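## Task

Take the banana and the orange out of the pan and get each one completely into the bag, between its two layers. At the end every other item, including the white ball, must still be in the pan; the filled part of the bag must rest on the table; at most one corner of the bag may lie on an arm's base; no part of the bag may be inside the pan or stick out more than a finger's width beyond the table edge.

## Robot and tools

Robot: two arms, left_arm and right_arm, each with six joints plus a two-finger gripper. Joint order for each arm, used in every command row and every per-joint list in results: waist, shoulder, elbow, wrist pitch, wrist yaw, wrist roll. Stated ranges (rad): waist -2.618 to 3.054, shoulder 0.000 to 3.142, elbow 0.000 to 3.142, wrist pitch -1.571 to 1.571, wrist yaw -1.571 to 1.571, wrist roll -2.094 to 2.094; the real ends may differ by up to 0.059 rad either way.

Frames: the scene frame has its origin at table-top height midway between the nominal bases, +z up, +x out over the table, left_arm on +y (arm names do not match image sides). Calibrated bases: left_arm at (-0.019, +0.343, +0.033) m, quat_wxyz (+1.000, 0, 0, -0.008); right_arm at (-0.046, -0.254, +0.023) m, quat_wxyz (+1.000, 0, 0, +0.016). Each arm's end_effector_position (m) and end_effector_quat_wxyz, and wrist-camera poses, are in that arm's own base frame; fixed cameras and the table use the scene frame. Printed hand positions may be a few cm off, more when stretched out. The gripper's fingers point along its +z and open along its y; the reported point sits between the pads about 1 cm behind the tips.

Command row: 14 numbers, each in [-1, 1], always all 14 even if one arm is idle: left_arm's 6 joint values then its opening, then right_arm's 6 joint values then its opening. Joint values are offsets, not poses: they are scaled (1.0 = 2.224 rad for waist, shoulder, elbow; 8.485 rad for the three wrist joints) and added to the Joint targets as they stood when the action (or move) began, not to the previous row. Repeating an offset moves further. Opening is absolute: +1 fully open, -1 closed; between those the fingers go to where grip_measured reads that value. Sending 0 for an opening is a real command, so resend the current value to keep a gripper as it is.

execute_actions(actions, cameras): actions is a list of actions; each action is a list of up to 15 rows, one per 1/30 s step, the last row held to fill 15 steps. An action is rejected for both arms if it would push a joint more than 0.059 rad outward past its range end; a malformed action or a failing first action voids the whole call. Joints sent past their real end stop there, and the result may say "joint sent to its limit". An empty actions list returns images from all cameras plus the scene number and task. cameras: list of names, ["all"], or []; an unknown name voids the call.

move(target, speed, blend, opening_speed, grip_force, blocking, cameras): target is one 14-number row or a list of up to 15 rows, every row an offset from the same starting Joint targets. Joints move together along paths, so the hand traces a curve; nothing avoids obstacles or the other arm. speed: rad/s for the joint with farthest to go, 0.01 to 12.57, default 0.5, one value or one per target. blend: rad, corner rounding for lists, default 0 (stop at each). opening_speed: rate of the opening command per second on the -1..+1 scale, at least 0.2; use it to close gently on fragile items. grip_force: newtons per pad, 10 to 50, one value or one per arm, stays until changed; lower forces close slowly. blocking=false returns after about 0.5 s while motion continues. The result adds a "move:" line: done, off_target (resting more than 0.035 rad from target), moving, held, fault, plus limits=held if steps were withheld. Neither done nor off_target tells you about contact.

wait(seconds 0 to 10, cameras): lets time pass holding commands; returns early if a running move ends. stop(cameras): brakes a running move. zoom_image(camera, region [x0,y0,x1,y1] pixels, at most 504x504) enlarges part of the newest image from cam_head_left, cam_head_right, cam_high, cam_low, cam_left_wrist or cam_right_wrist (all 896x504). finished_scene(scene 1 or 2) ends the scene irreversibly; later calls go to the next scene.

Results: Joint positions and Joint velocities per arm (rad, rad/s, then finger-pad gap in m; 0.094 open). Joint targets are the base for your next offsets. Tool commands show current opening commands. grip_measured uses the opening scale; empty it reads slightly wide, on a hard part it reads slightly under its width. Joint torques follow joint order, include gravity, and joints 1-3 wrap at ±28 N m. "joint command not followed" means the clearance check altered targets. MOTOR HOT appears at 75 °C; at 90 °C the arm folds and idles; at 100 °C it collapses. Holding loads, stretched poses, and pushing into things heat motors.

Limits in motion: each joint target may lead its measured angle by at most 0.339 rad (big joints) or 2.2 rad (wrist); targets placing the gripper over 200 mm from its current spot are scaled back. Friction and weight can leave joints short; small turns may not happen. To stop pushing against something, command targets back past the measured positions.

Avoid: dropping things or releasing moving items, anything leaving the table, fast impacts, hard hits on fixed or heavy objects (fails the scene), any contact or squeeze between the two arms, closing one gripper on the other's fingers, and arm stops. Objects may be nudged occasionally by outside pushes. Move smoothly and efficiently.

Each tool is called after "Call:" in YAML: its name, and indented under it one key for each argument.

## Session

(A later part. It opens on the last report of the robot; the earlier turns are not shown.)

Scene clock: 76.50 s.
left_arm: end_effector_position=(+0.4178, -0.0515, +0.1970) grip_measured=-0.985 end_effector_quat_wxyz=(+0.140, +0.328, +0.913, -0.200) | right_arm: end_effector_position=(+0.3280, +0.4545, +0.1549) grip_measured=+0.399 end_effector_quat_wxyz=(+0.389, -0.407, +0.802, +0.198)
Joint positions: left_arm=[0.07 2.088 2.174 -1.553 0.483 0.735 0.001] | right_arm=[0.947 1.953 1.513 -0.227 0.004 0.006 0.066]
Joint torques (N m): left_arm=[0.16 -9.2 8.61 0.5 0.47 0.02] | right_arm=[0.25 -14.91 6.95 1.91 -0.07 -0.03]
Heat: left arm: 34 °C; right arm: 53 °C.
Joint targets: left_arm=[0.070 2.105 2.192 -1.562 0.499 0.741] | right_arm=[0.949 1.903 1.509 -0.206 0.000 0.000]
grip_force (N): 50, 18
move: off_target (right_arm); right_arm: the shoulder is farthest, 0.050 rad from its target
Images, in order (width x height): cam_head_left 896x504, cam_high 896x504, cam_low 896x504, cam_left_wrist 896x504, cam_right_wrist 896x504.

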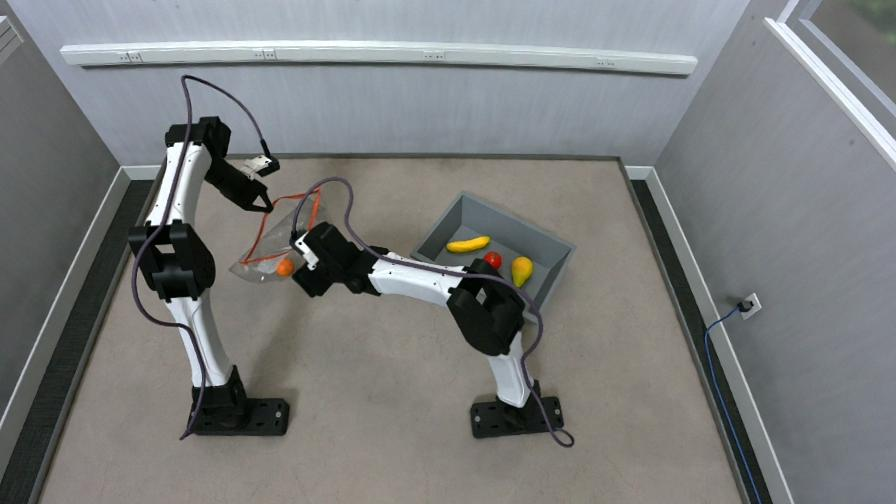

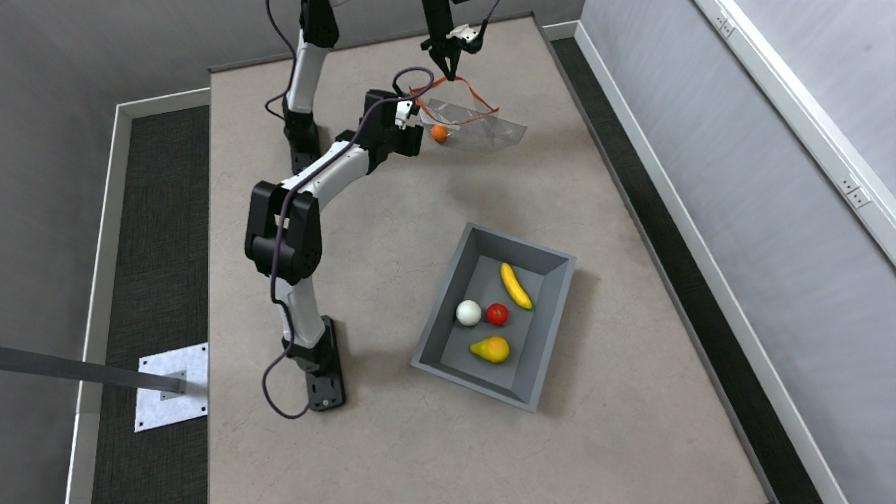

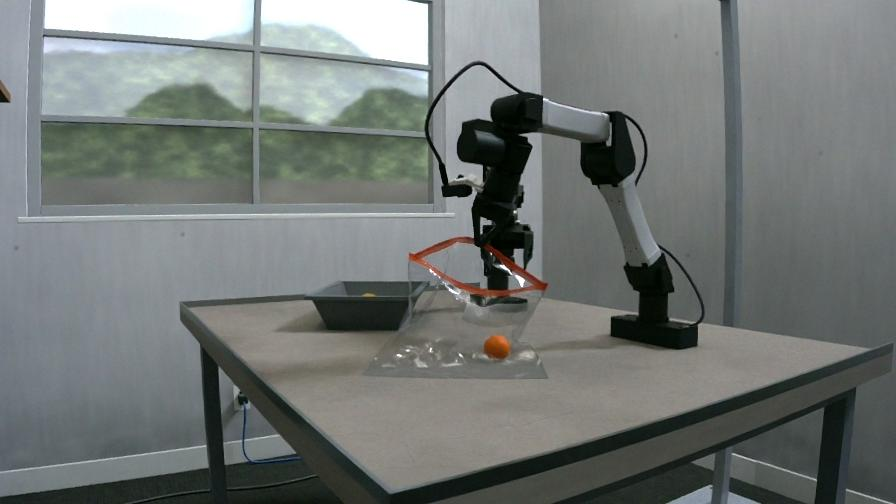

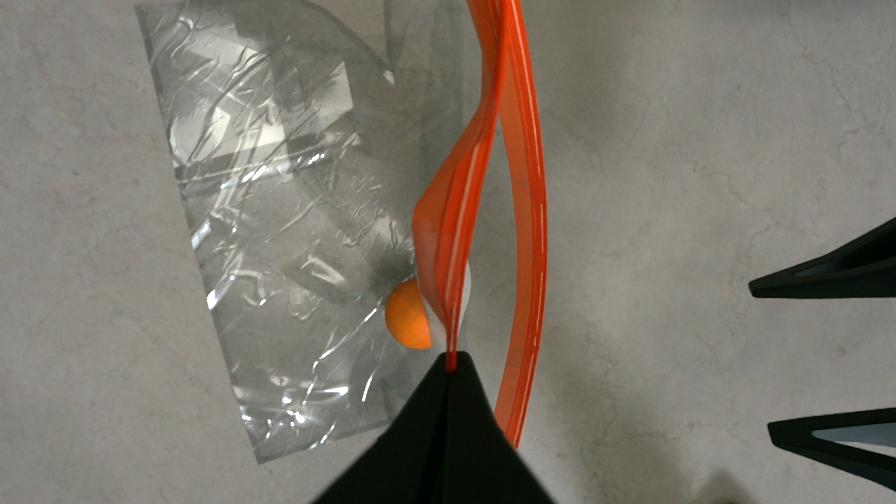

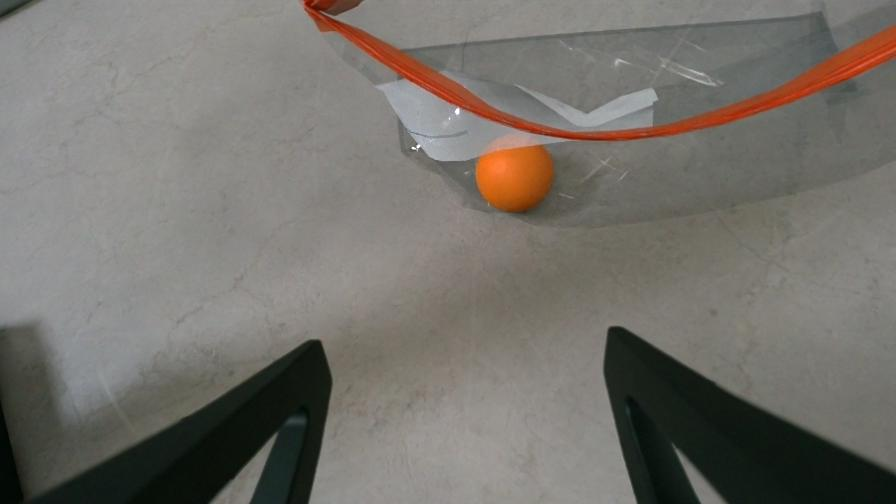

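Call:
move:
  target: [0,0,0,0,0,0,-1,-0.3665,0.1881,0.3293,-0.1431,0,0.1762,0.3]
  speed: 0.6
  cameras: ["cam_right_wrist","cam_head_left","cam_low"]

Scene clock: 80.73 s.
left_arm: end_effector_position=(+0.4178, -0.0515, +0.1970) grip_measured=-0.985 end_effector_quat_wxyz=(+0.140, +0.328, +0.913, -0.200) | right_arm: end_effector_position=(+0.4592, +0.0600, +0.0994) grip_measured=+0.301 end_effector_quat_wxyz=(+0.024, +0.627, +0.778, +0.023)
Joint positions: left_arm=[0.07 2.088 2.174 -1.553 0.483 0.735 0.001] | right_arm=[0.131 2.306 2.215 -1.413 0.003 1.487 0.061]
Joint torques (N m): left_arm=[0.21 -9.28 8.57 0.51 0.48 0.02] | right_arm=[0.42 -10.61 8.59 0.27 0 0.16]
Heat: left arm: 34 °C; right arm: 52 °C.
Joint targets: left_arm=[0.070 2.105 2.192 -1.562 0.499 0.741] | right_arm=[0.134 2.321 2.241 -1.420 0.000 1.495]
grip_force (N): 50, 18
move: done
Images, in order (width x height): cam_head_left 896x504, cam_low 896x504, cam_right_wrist 896x504.

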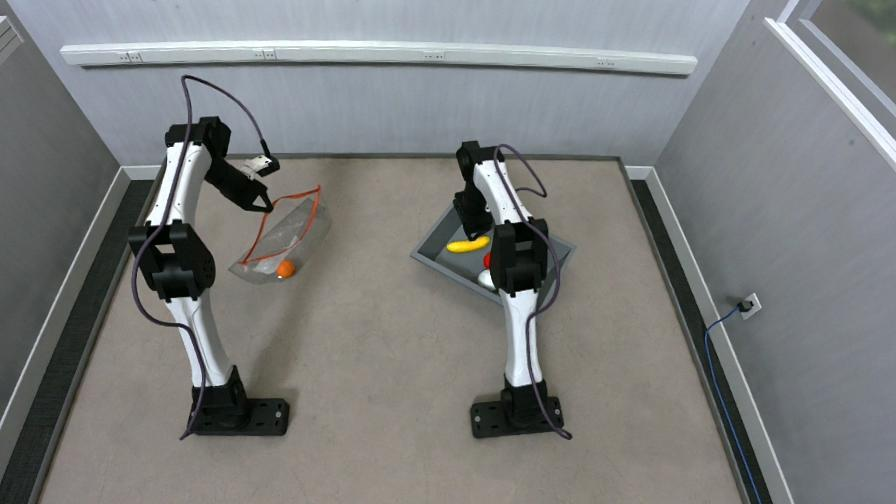

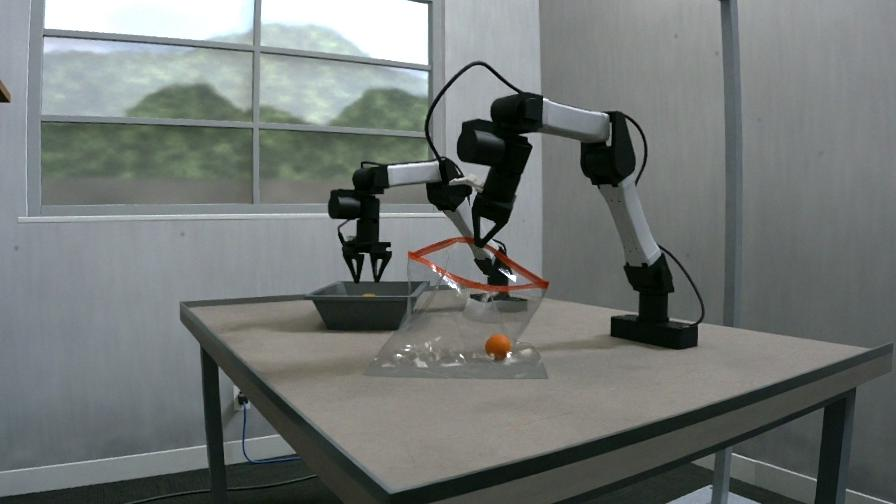

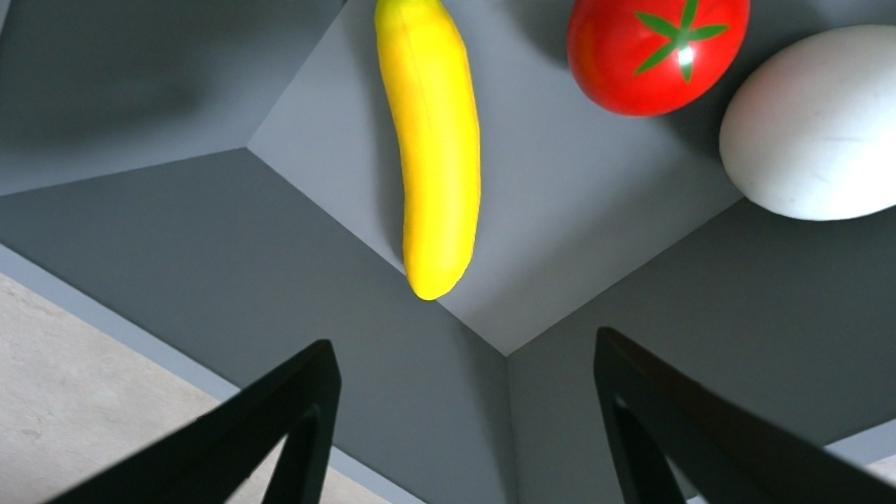

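Call:
move:
  target: [0,0,0,0,0,0,-1,-0.0031,0.0273,-0.0777,0.0275,0,0,0.2]
  speed: 0.3
  cameras: ["cam_right_wrist"]

Scene clock: 83.03 s.
left_arm: end_effector_position=(+0.4178, -0.0515, +0.1970) grip_measured=-0.985 end_effector_quat_wxyz=(+0.140, +0.328, +0.913, -0.200) | right_arm: end_effector_position=(+0.4750, +0.0621, +0.0346) grip_measured=+0.201 end_effector_quat_wxyz=(+0.026, +0.627, +0.778, +0.025)
Joint positions: left_arm=[0.07 2.088 2.174 -1.553 0.483 0.735 0.001] | right_arm=[0.131 2.371 2.07 -1.198 0.003 1.487 0.056]
Joint torques (N m): left_arm=[0.2 -9.2 8.57 0.5 0.49 0.02] | right_arm=[-0.31 -11.49 6.04 0.47 0 0.13]
Heat: left arm: 34 °C; right arm: 52 °C.
Joint targets: left_arm=[0.070 2.105 2.192 -1.562 0.499 0.741] | right_arm=[0.127 2.382 2.068 -1.187 0.000 1.495]
grip_force (N): 50, 18
move: done
Images, in order (width x height): cam_right_wrist 896x504.

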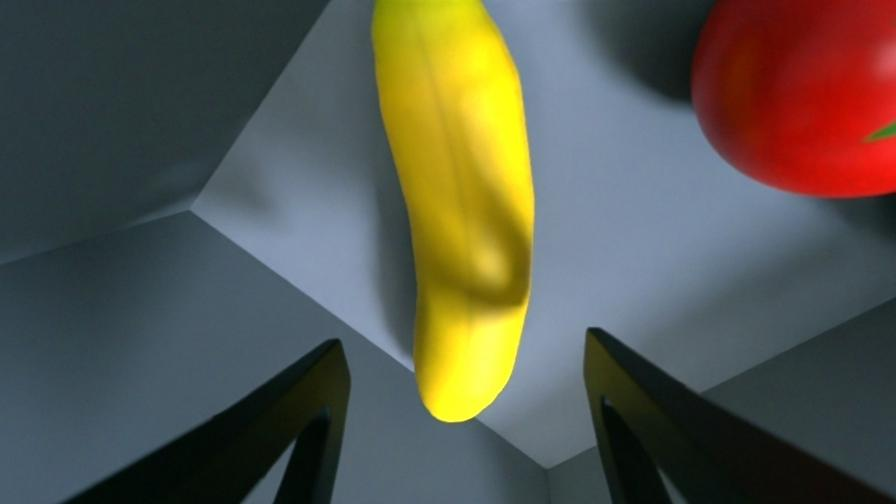

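Call:
move:
  target:
    - [0,0,0,0,0,0,-1,0.0076,0.011,-0.0469,0.0153,0,0,0.2]
    - [0,0,0,0,0,0,-1,0.0076,0.011,-0.0469,0.0153,0,0,-0.6]
  speed: 0.2
  opening_speed: 0.5
  grip_force: [50, 20]
  cameras: ["cam_right_wrist"]

Scene clock: 87.47 s.
left_arm: end_effector_position=(+0.4178, -0.0515, +0.1970) grip_measured=-0.985 end_effector_quat_wxyz=(+0.140, +0.328, +0.913, -0.200) | right_arm: end_effector_position=(+0.4758, +0.0654, -0.0011) grip_measured=-0.368 end_effector_quat_wxyz=(+0.027, +0.624, +0.780, +0.027)
Joint positions: left_arm=[0.07 2.088 2.174 -1.553 0.483 0.735 0.001] | right_arm=[0.137 2.394 1.966 -1.067 0.003 1.487 0.03]
Joint torques (N m): left_arm=[0.14 -9.2 8.58 0.5 0.49 0.02] | right_arm=[0.68 -11.38 5.87 0.47 0 0.13]
Heat: left arm: 34 °C; right arm: 52 °C.
Joint targets: left_arm=[0.070 2.105 2.192 -1.562 0.499 0.741] | right_arm=[0.144 2.406 1.964 -1.057 0.000 1.495]
grip_force (N): 50, 20
move: done
Images, in order (width x height): cam_right_wrist 896x504.

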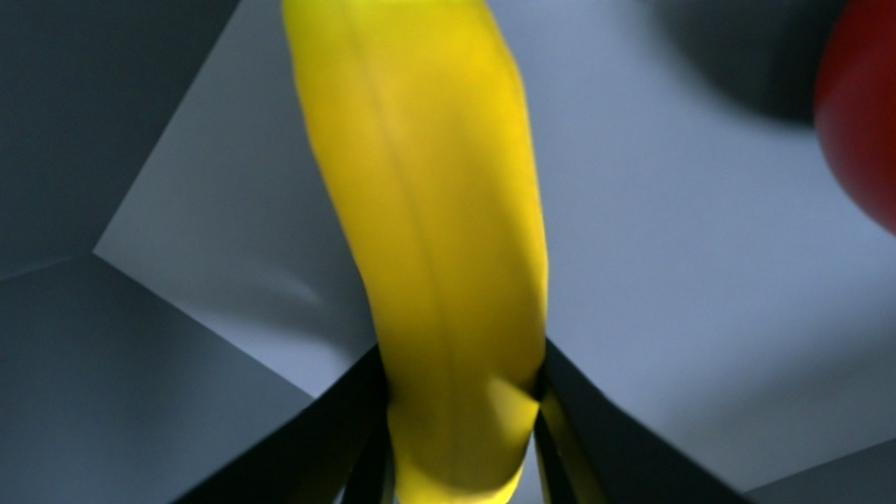

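Call:
move:
  target:
    - [0,0,0,0,0,0,-1,0,0,0,0,0,0,0.2]
    - [0,0,0,0,0,0,-1,-0.0234,0,0,0,0,0,0.2]
    - [0,0,0,0,0,0,-1,-0.0234,0,0,0,0,0,-0.6]
  speed: 0.1
  opening_speed: 0.6
  cameras: ["cam_right_wrist","cam_high"]

Scene clock: 92.70 s.
left_arm: end_effector_position=(+0.4178, -0.0515, +0.1970) grip_measured=-0.985 end_effector_quat_wxyz=(+0.140, +0.328, +0.913, -0.200) | right_arm: end_effector_position=(+0.4783, +0.0448, -0.0011) grip_measured=-0.391 end_effector_quat_wxyz=(+0.028, +0.641, +0.766, +0.026)
Joint positions: left_arm=[0.07 2.088 2.174 -1.553 0.483 0.735 0.001] | right_arm=[0.094 2.394 1.966 -1.067 0.003 1.487 0.029]
Joint torques (N m): left_arm=[0.24 -9.2 8.57 0.5 0.47 0.02] | right_arm=[-0.2 -11.34 5.87 0.46 0 0.12]
Heat: left arm: 34 °C; right arm: 53 °C.
Joint targets: left_arm=[0.070 2.105 2.192 -1.562 0.499 0.741] | right_arm=[0.092 2.406 1.964 -1.057 0.000 1.495]
grip_force (N): 50, 20
move: done
Images, in order (width x height): cam_high 896x504, cam_right_wrist 896x504.

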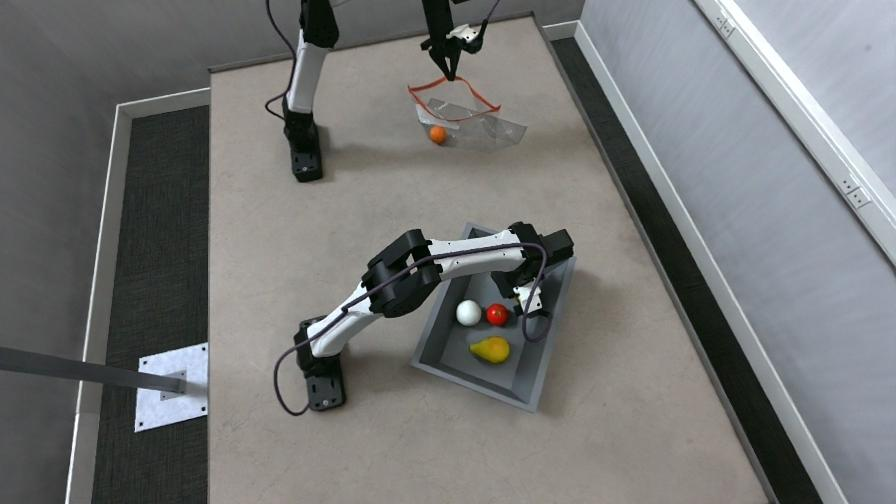

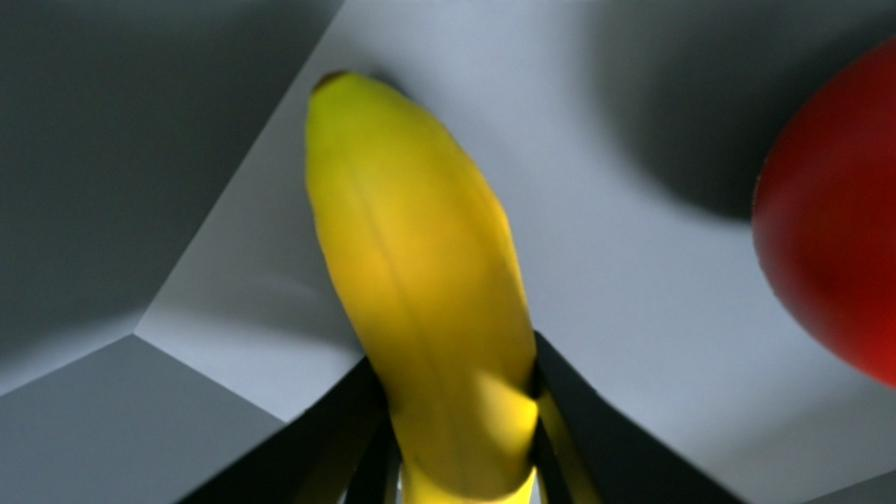

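Call:
move:
  target:
    - [0,0,0,0,0,0,-1,0,-0.0382,0.1246,-0.0428,0,0,-0.6]
    - [-0.0549,-0.0553,-0.1367,0.0216,0,-0.0141,-1,0.3694,-0.2583,-0.0823,0.0186,0,-0.3612,-0.6]
  speed: [0.25,1.0]
  cameras: ["all"]

Call:
zoom_image:
  camera: "cam_low"
  region: [360, 220, 580, 390]

Call:
zoom_image:
  camera: "cam_head_left"
  region: [220, 160, 420, 320]

Call:
zoom_image:
  camera: "cam_high"
  region: [360, 60, 560, 220]

Scene clock: 100.93 s.
left_arm: end_effector_position=(+0.3945, -0.0989, +0.1547) grip_measured=-0.985 end_effector_quat_wxyz=(+0.099, +0.330, +0.913, -0.220) | right_arm: end_effector_position=(+0.2954, +0.3796, +0.1925) grip_measured=-0.396 end_effector_quat_wxyz=(-0.262, +0.908, -0.316, +0.090)
Joint positions: left_arm=[-0.046 2.017 1.898 -1.389 0.483 0.633 0.001] | right_arm=[0.91 1.877 1.784 -0.917 0.003 -1.562 0.028]
Joint torques (N m): left_arm=[-0.29 -12.86 6.02 0.64 0.47 -0.13] | right_arm=[0.35 -13.41 6.6 1.42 -0.1 0.02]
Heat: left arm: 36 °C; right arm: 55 °C.
Joint targets: left_arm=[-0.052 1.982 1.888 -1.379 0.499 0.622] | right_arm=[0.914 1.832 1.781 -0.899 0.000 -1.570]
grip_force (N): 50, 20
move: off_target (right_arm); right_arm: the shoulder is farthest, 0.045 rad from its target

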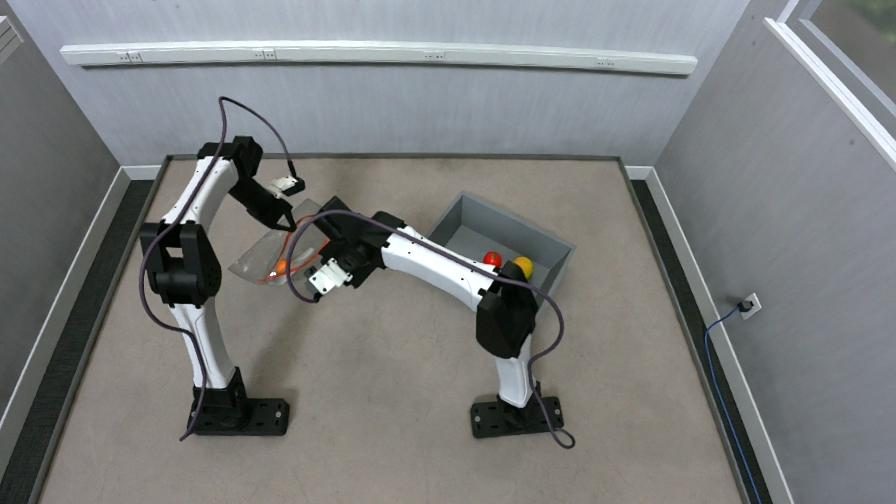

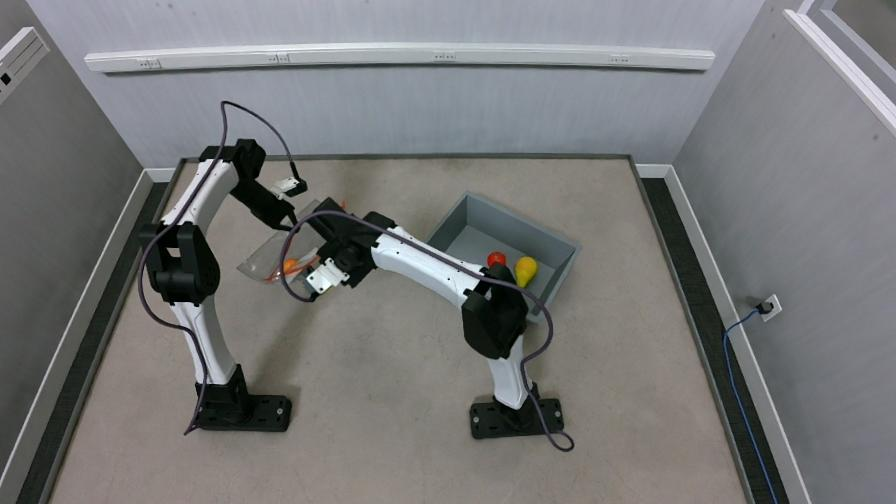

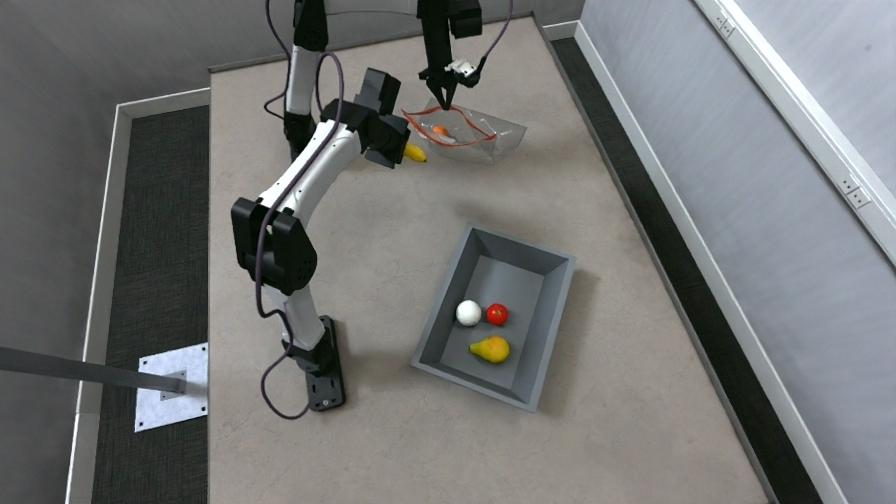

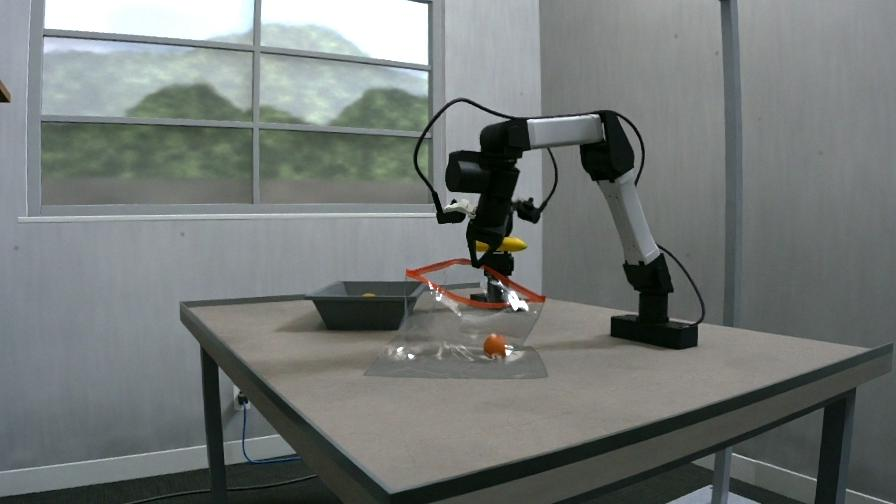

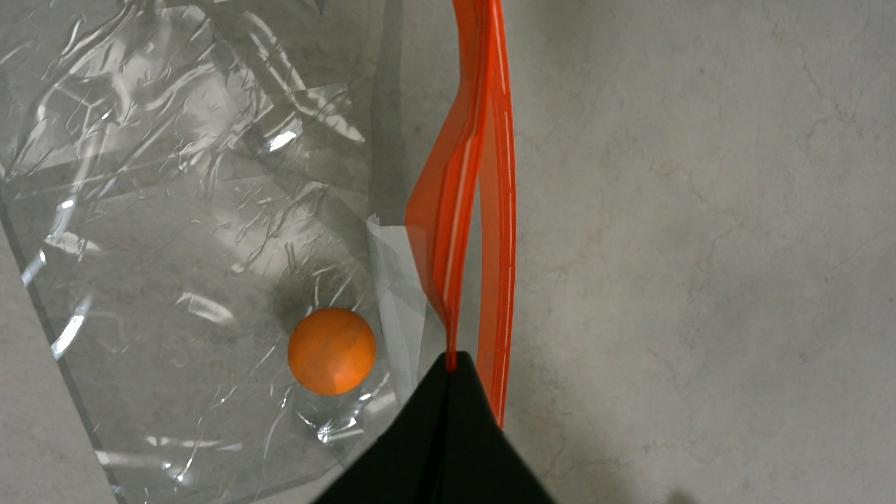

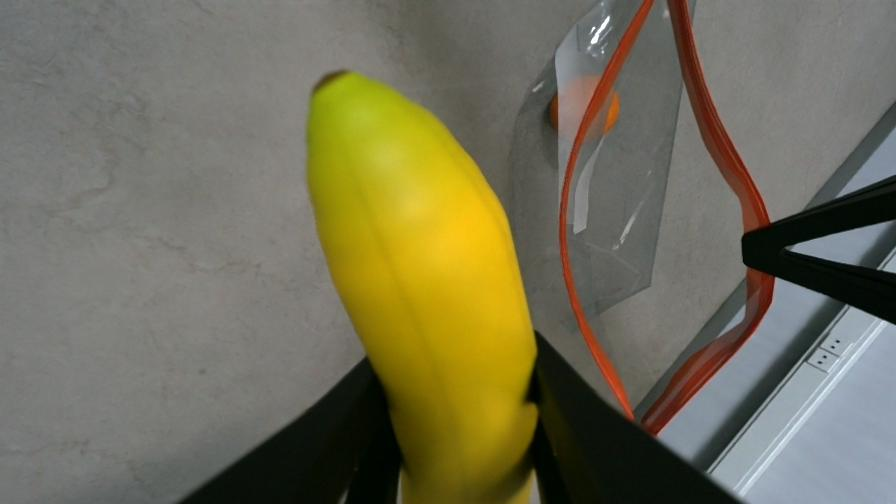

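Scaled by 2.291 from the camera's 896x504 image, which has a finer 1280x720 frame.

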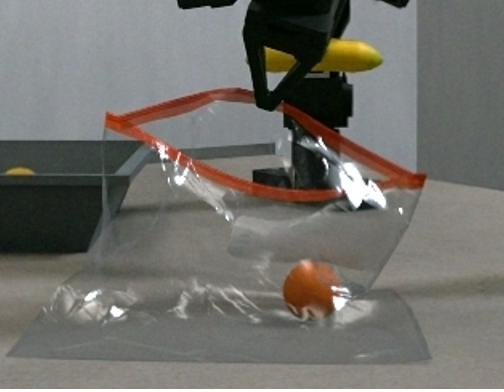

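Scaled by 2.520 from the camera's 896x504 image, which has a finer 1280x720 frame.

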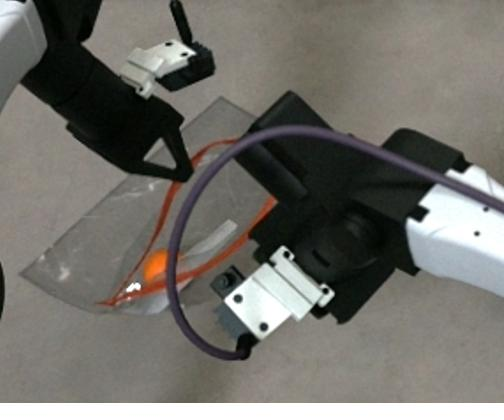

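Scaled by 2.520 from the camera's 896x504 image, which has a finer 1280x720 frame.

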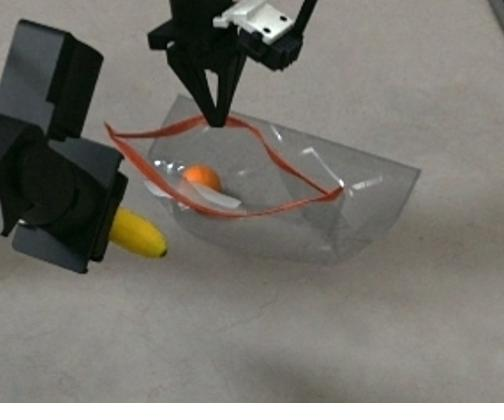

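Call:
move:
  target:
    - [0,0,0,0,0,0,-1,-0.0189,0.1291,0.1192,0.0144,0,0,-0.6]
    - [0,0,0,0,0,0,-1,-0.0189,0.2405,0.2406,0.0118,0,0,-0.6]
  speed: 0.3
  blend: 0.05
  cameras: ["cam_low","cam_head_left","cam_high","cam_left_wrist","cam_right_wrist"]

Call:
zoom_image:
  camera: "cam_low"
  region: [360, 220, 580, 390]

Call:
zoom_image:
  camera: "cam_head_left"
  region: [220, 160, 420, 320]

Call:
zoom_image:
  camera: "cam_high"
  region: [360, 60, 560, 220]

Scene clock: 104.40 s.
left_arm: end_effector_position=(+0.3945, -0.0989, +0.1547) grip_measured=-0.985 end_effector_quat_wxyz=(+0.099, +0.330, +0.913, -0.220) | right_arm: end_effector_position=(+0.3928, +0.4724, +0.1534) grip_measured=-0.396 end_effector_quat_wxyz=(-0.322, +0.883, -0.323, +0.116)
Joint positions: left_arm=[-0.046 2.017 1.898 -1.389 0.483 0.633 0.001] | right_arm=[0.878 2.355 2.286 -0.804 0.003 -1.564 0.028]
Joint torques (N m): left_arm=[-0.34 -12.85 5.98 0.64 0.46 -0.13] | right_arm=[-0.57 -12.18 9.92 1.47 -0.1 0.02]
Heat: left arm: 38 °C; right arm: 54 °C.
Joint targets: left_arm=[-0.052 1.982 1.888 -1.379 0.499 0.622] | right_arm=[0.872 2.367 2.316 -0.799 0.000 -1.570]
grip_force (N): 50, 20
move: done
Images, in order (width x height): cam_head_left 896x504, cam_high 896x504, cam_low 896x504, cam_left_wrist 896x504, cam_right_wrist 896x504.

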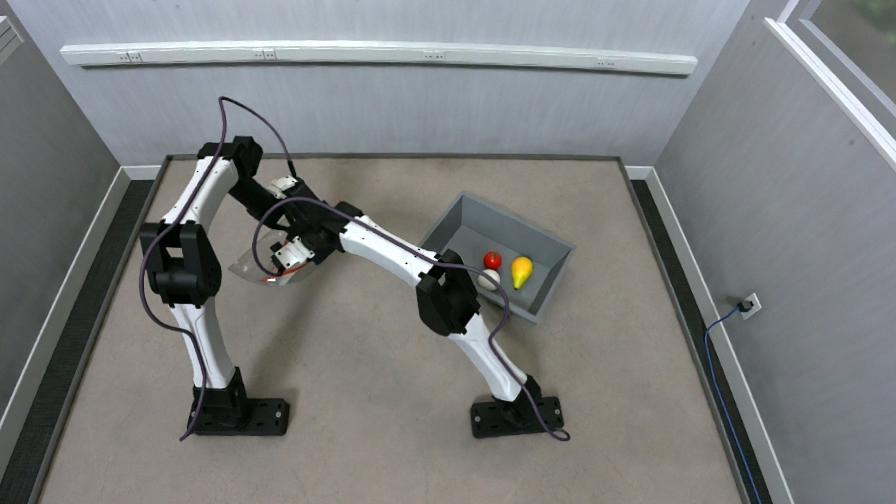

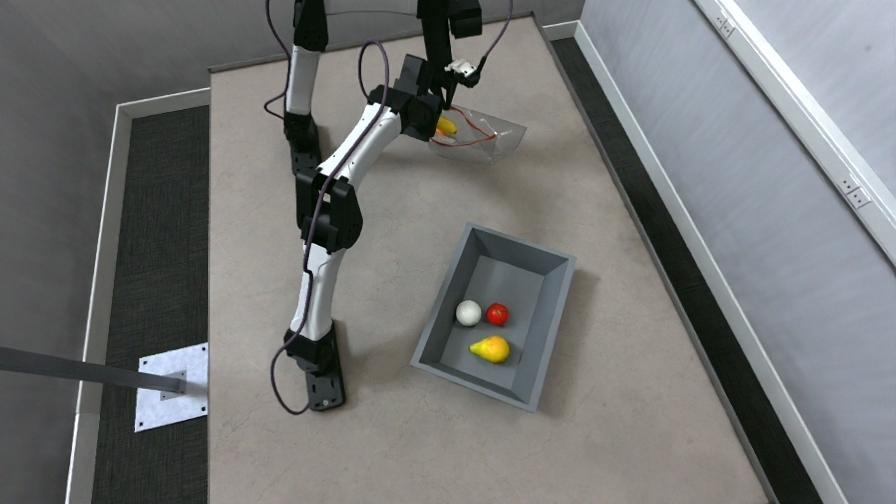

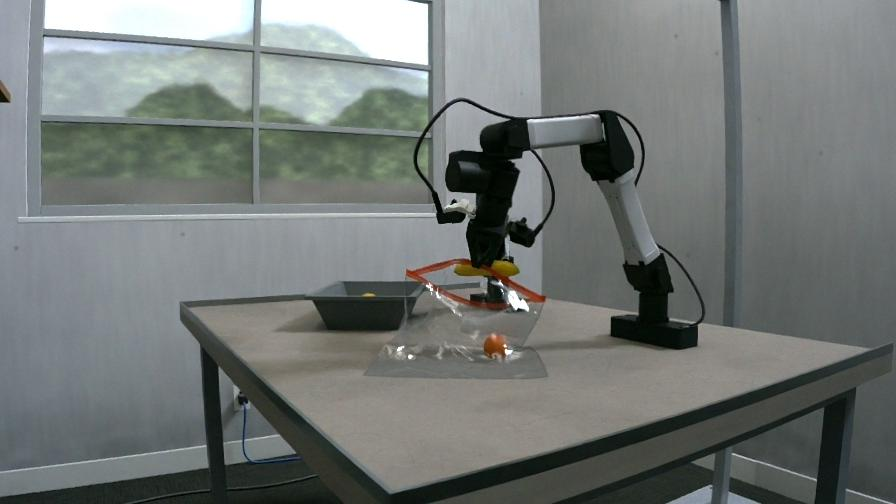

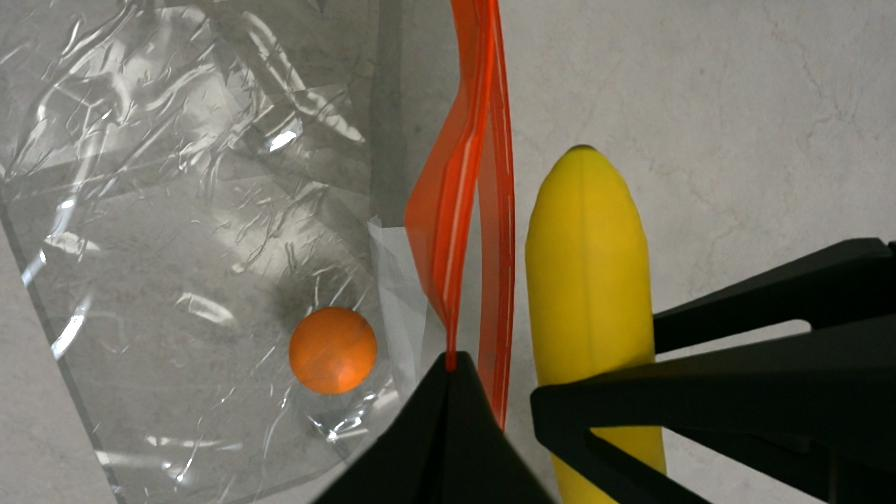

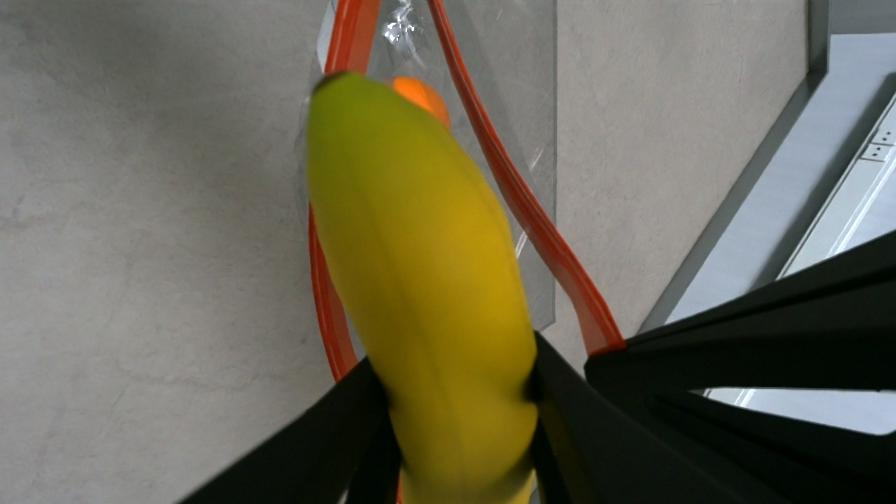

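Scaled by 2.291 from the camera's 896x504 image, which has a finer 1280x720 frame.

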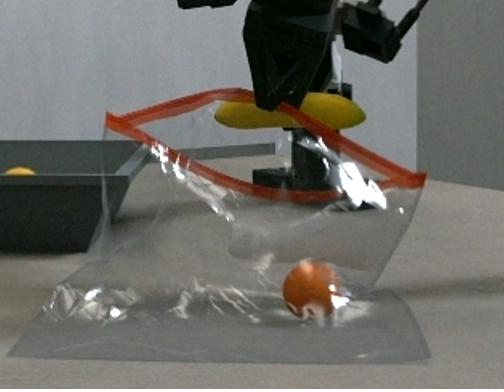

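Scaled by 2.520 from the camera's 896x504 image, which has a finer 1280x720 frame.

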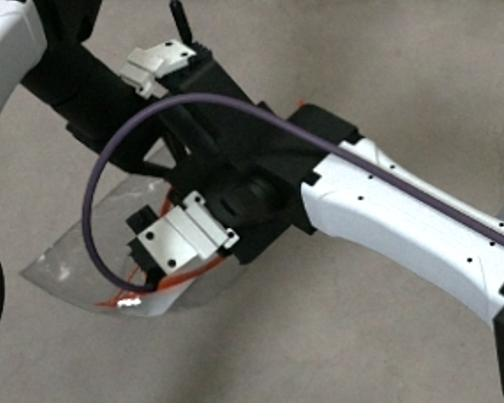

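Scaled by 2.520 from the camera's 896x504 image, which has a finer 1280x720 frame.

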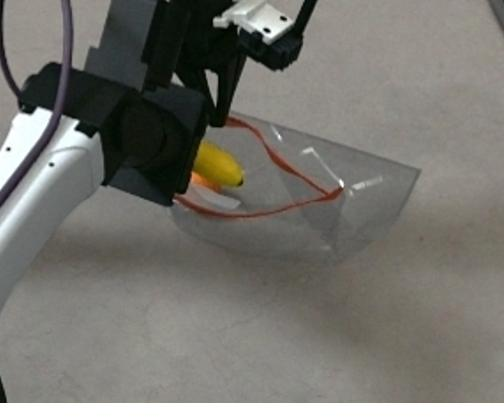

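Call:
move:
  target: [0.0427,0.0546,0.0906,-0.0096,0,0.0094,-1,0,0,0,0,0,0,-0.6]
  speed: 0.2
  cameras: ["cam_low","cam_head_left","cam_high","cam_left_wrist","cam_right_wrist"]

Call:
zoom_image:
  camera: "cam_low"
  region: [360, 220, 580, 390]

Call:
zoom_image:
  camera: "cam_high"
  region: [360, 60, 560, 220]

Scene clock: 107.43 s.
left_arm: end_effector_position=(+0.4225, -0.0646, +0.1730) grip_measured=-0.985 end_effector_quat_wxyz=(+0.134, +0.322, +0.914, -0.205) | right_arm: end_effector_position=(+0.3928, +0.4724, +0.1534) grip_measured=-0.396 end_effector_quat_wxyz=(-0.322, +0.883, -0.323, +0.116)
Joint positions: left_arm=[0.039 2.083 2.067 -1.448 0.484 0.69 0.001] | right_arm=[0.878 2.355 2.286 -0.804 0.003 -1.564 0.028]
Joint torques (N m): left_arm=[0.51 -9.05 9.16 0.51 0.48 0.08] | right_arm=[-0.55 -12.19 9.96 1.47 -0.1 0.02]
Heat: left arm: 39 °C; right arm: 55 °C.
Joint targets: left_arm=[0.043 2.103 2.089 -1.460 0.499 0.702] | right_arm=[0.872 2.367 2.316 -0.799 0.000 -1.570]
grip_force (N): 50, 20
move: done
Images, in order (width x height): cam_head_left 896x504, cam_high 896x504, cam_low 896x504, cam_left_wrist 896x504, cam_right_wrist 896x504.

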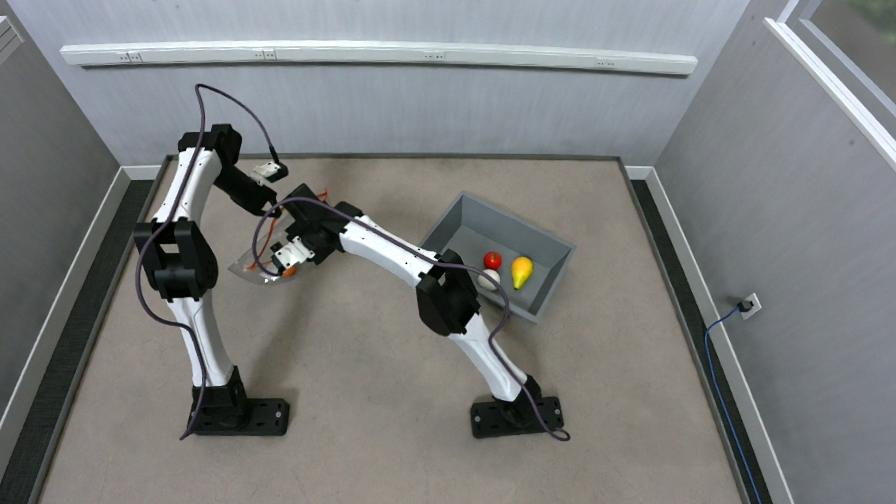

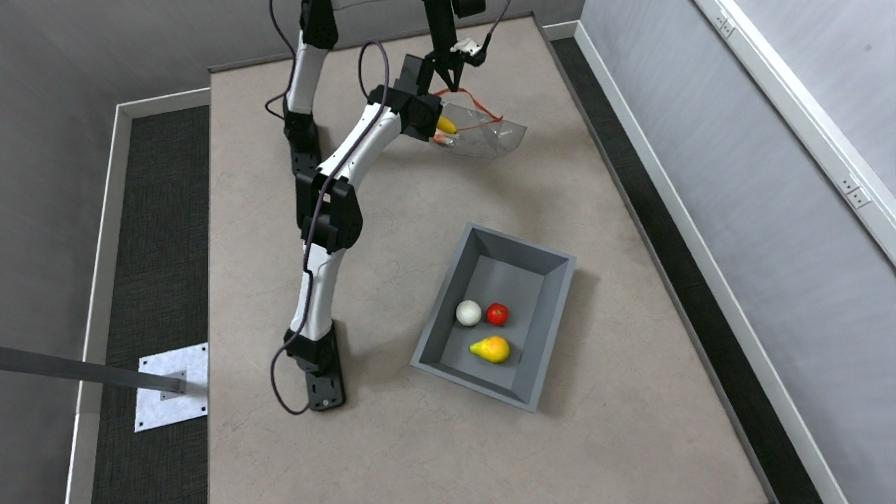

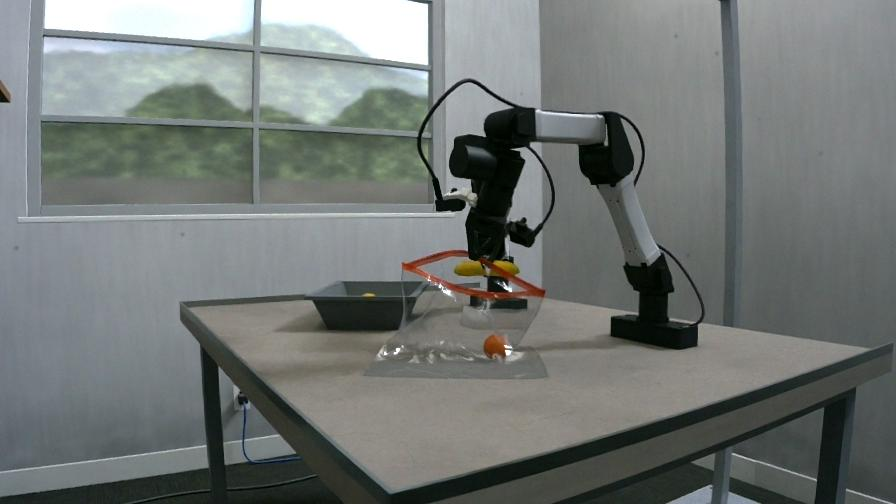

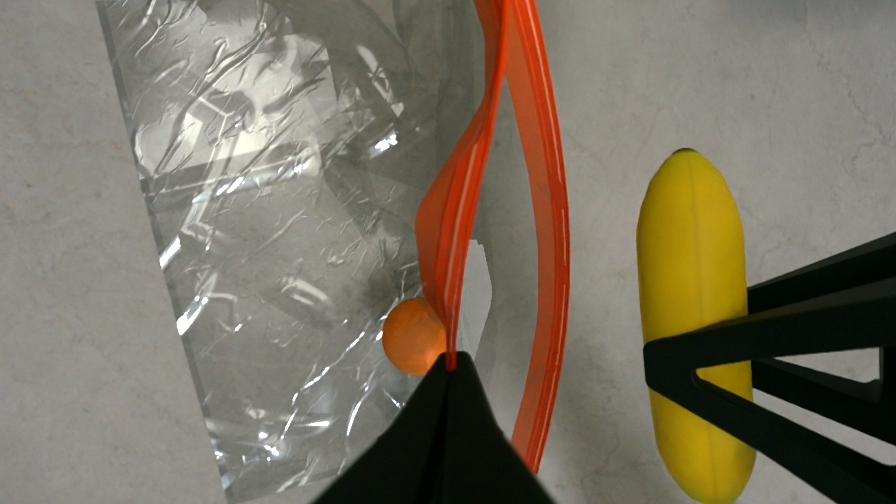

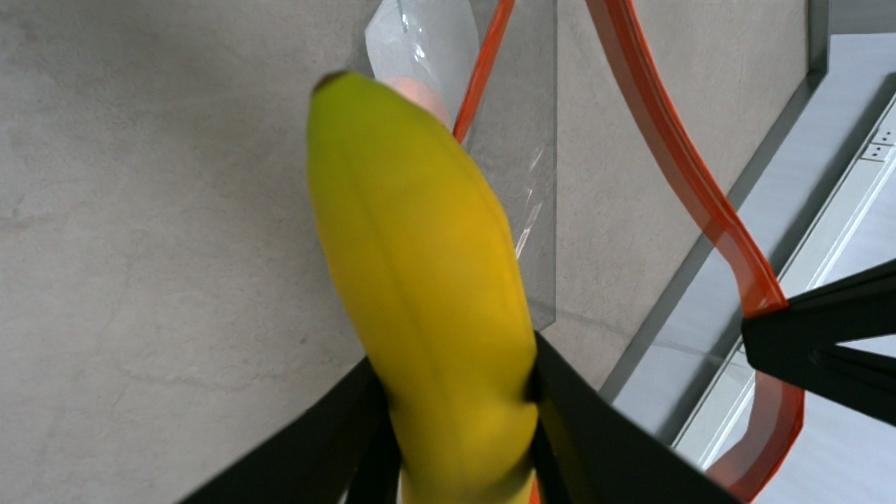

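Scaled by 2.291 from the camera's 896x504 image, which has a finer 1280x720 frame.

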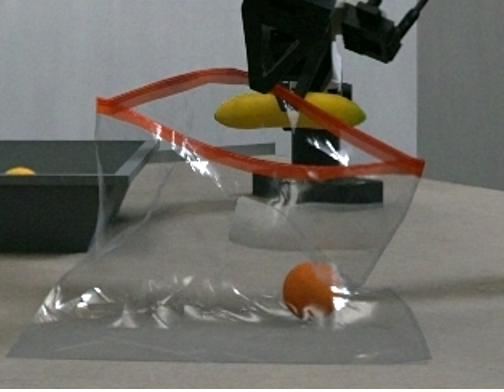

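Scaled by 2.520 from the camera's 896x504 image, which has a finer 1280x720 frame.

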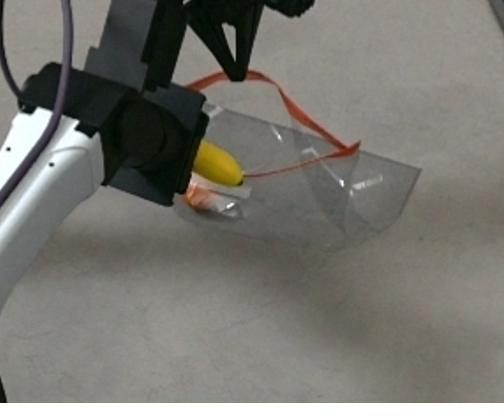

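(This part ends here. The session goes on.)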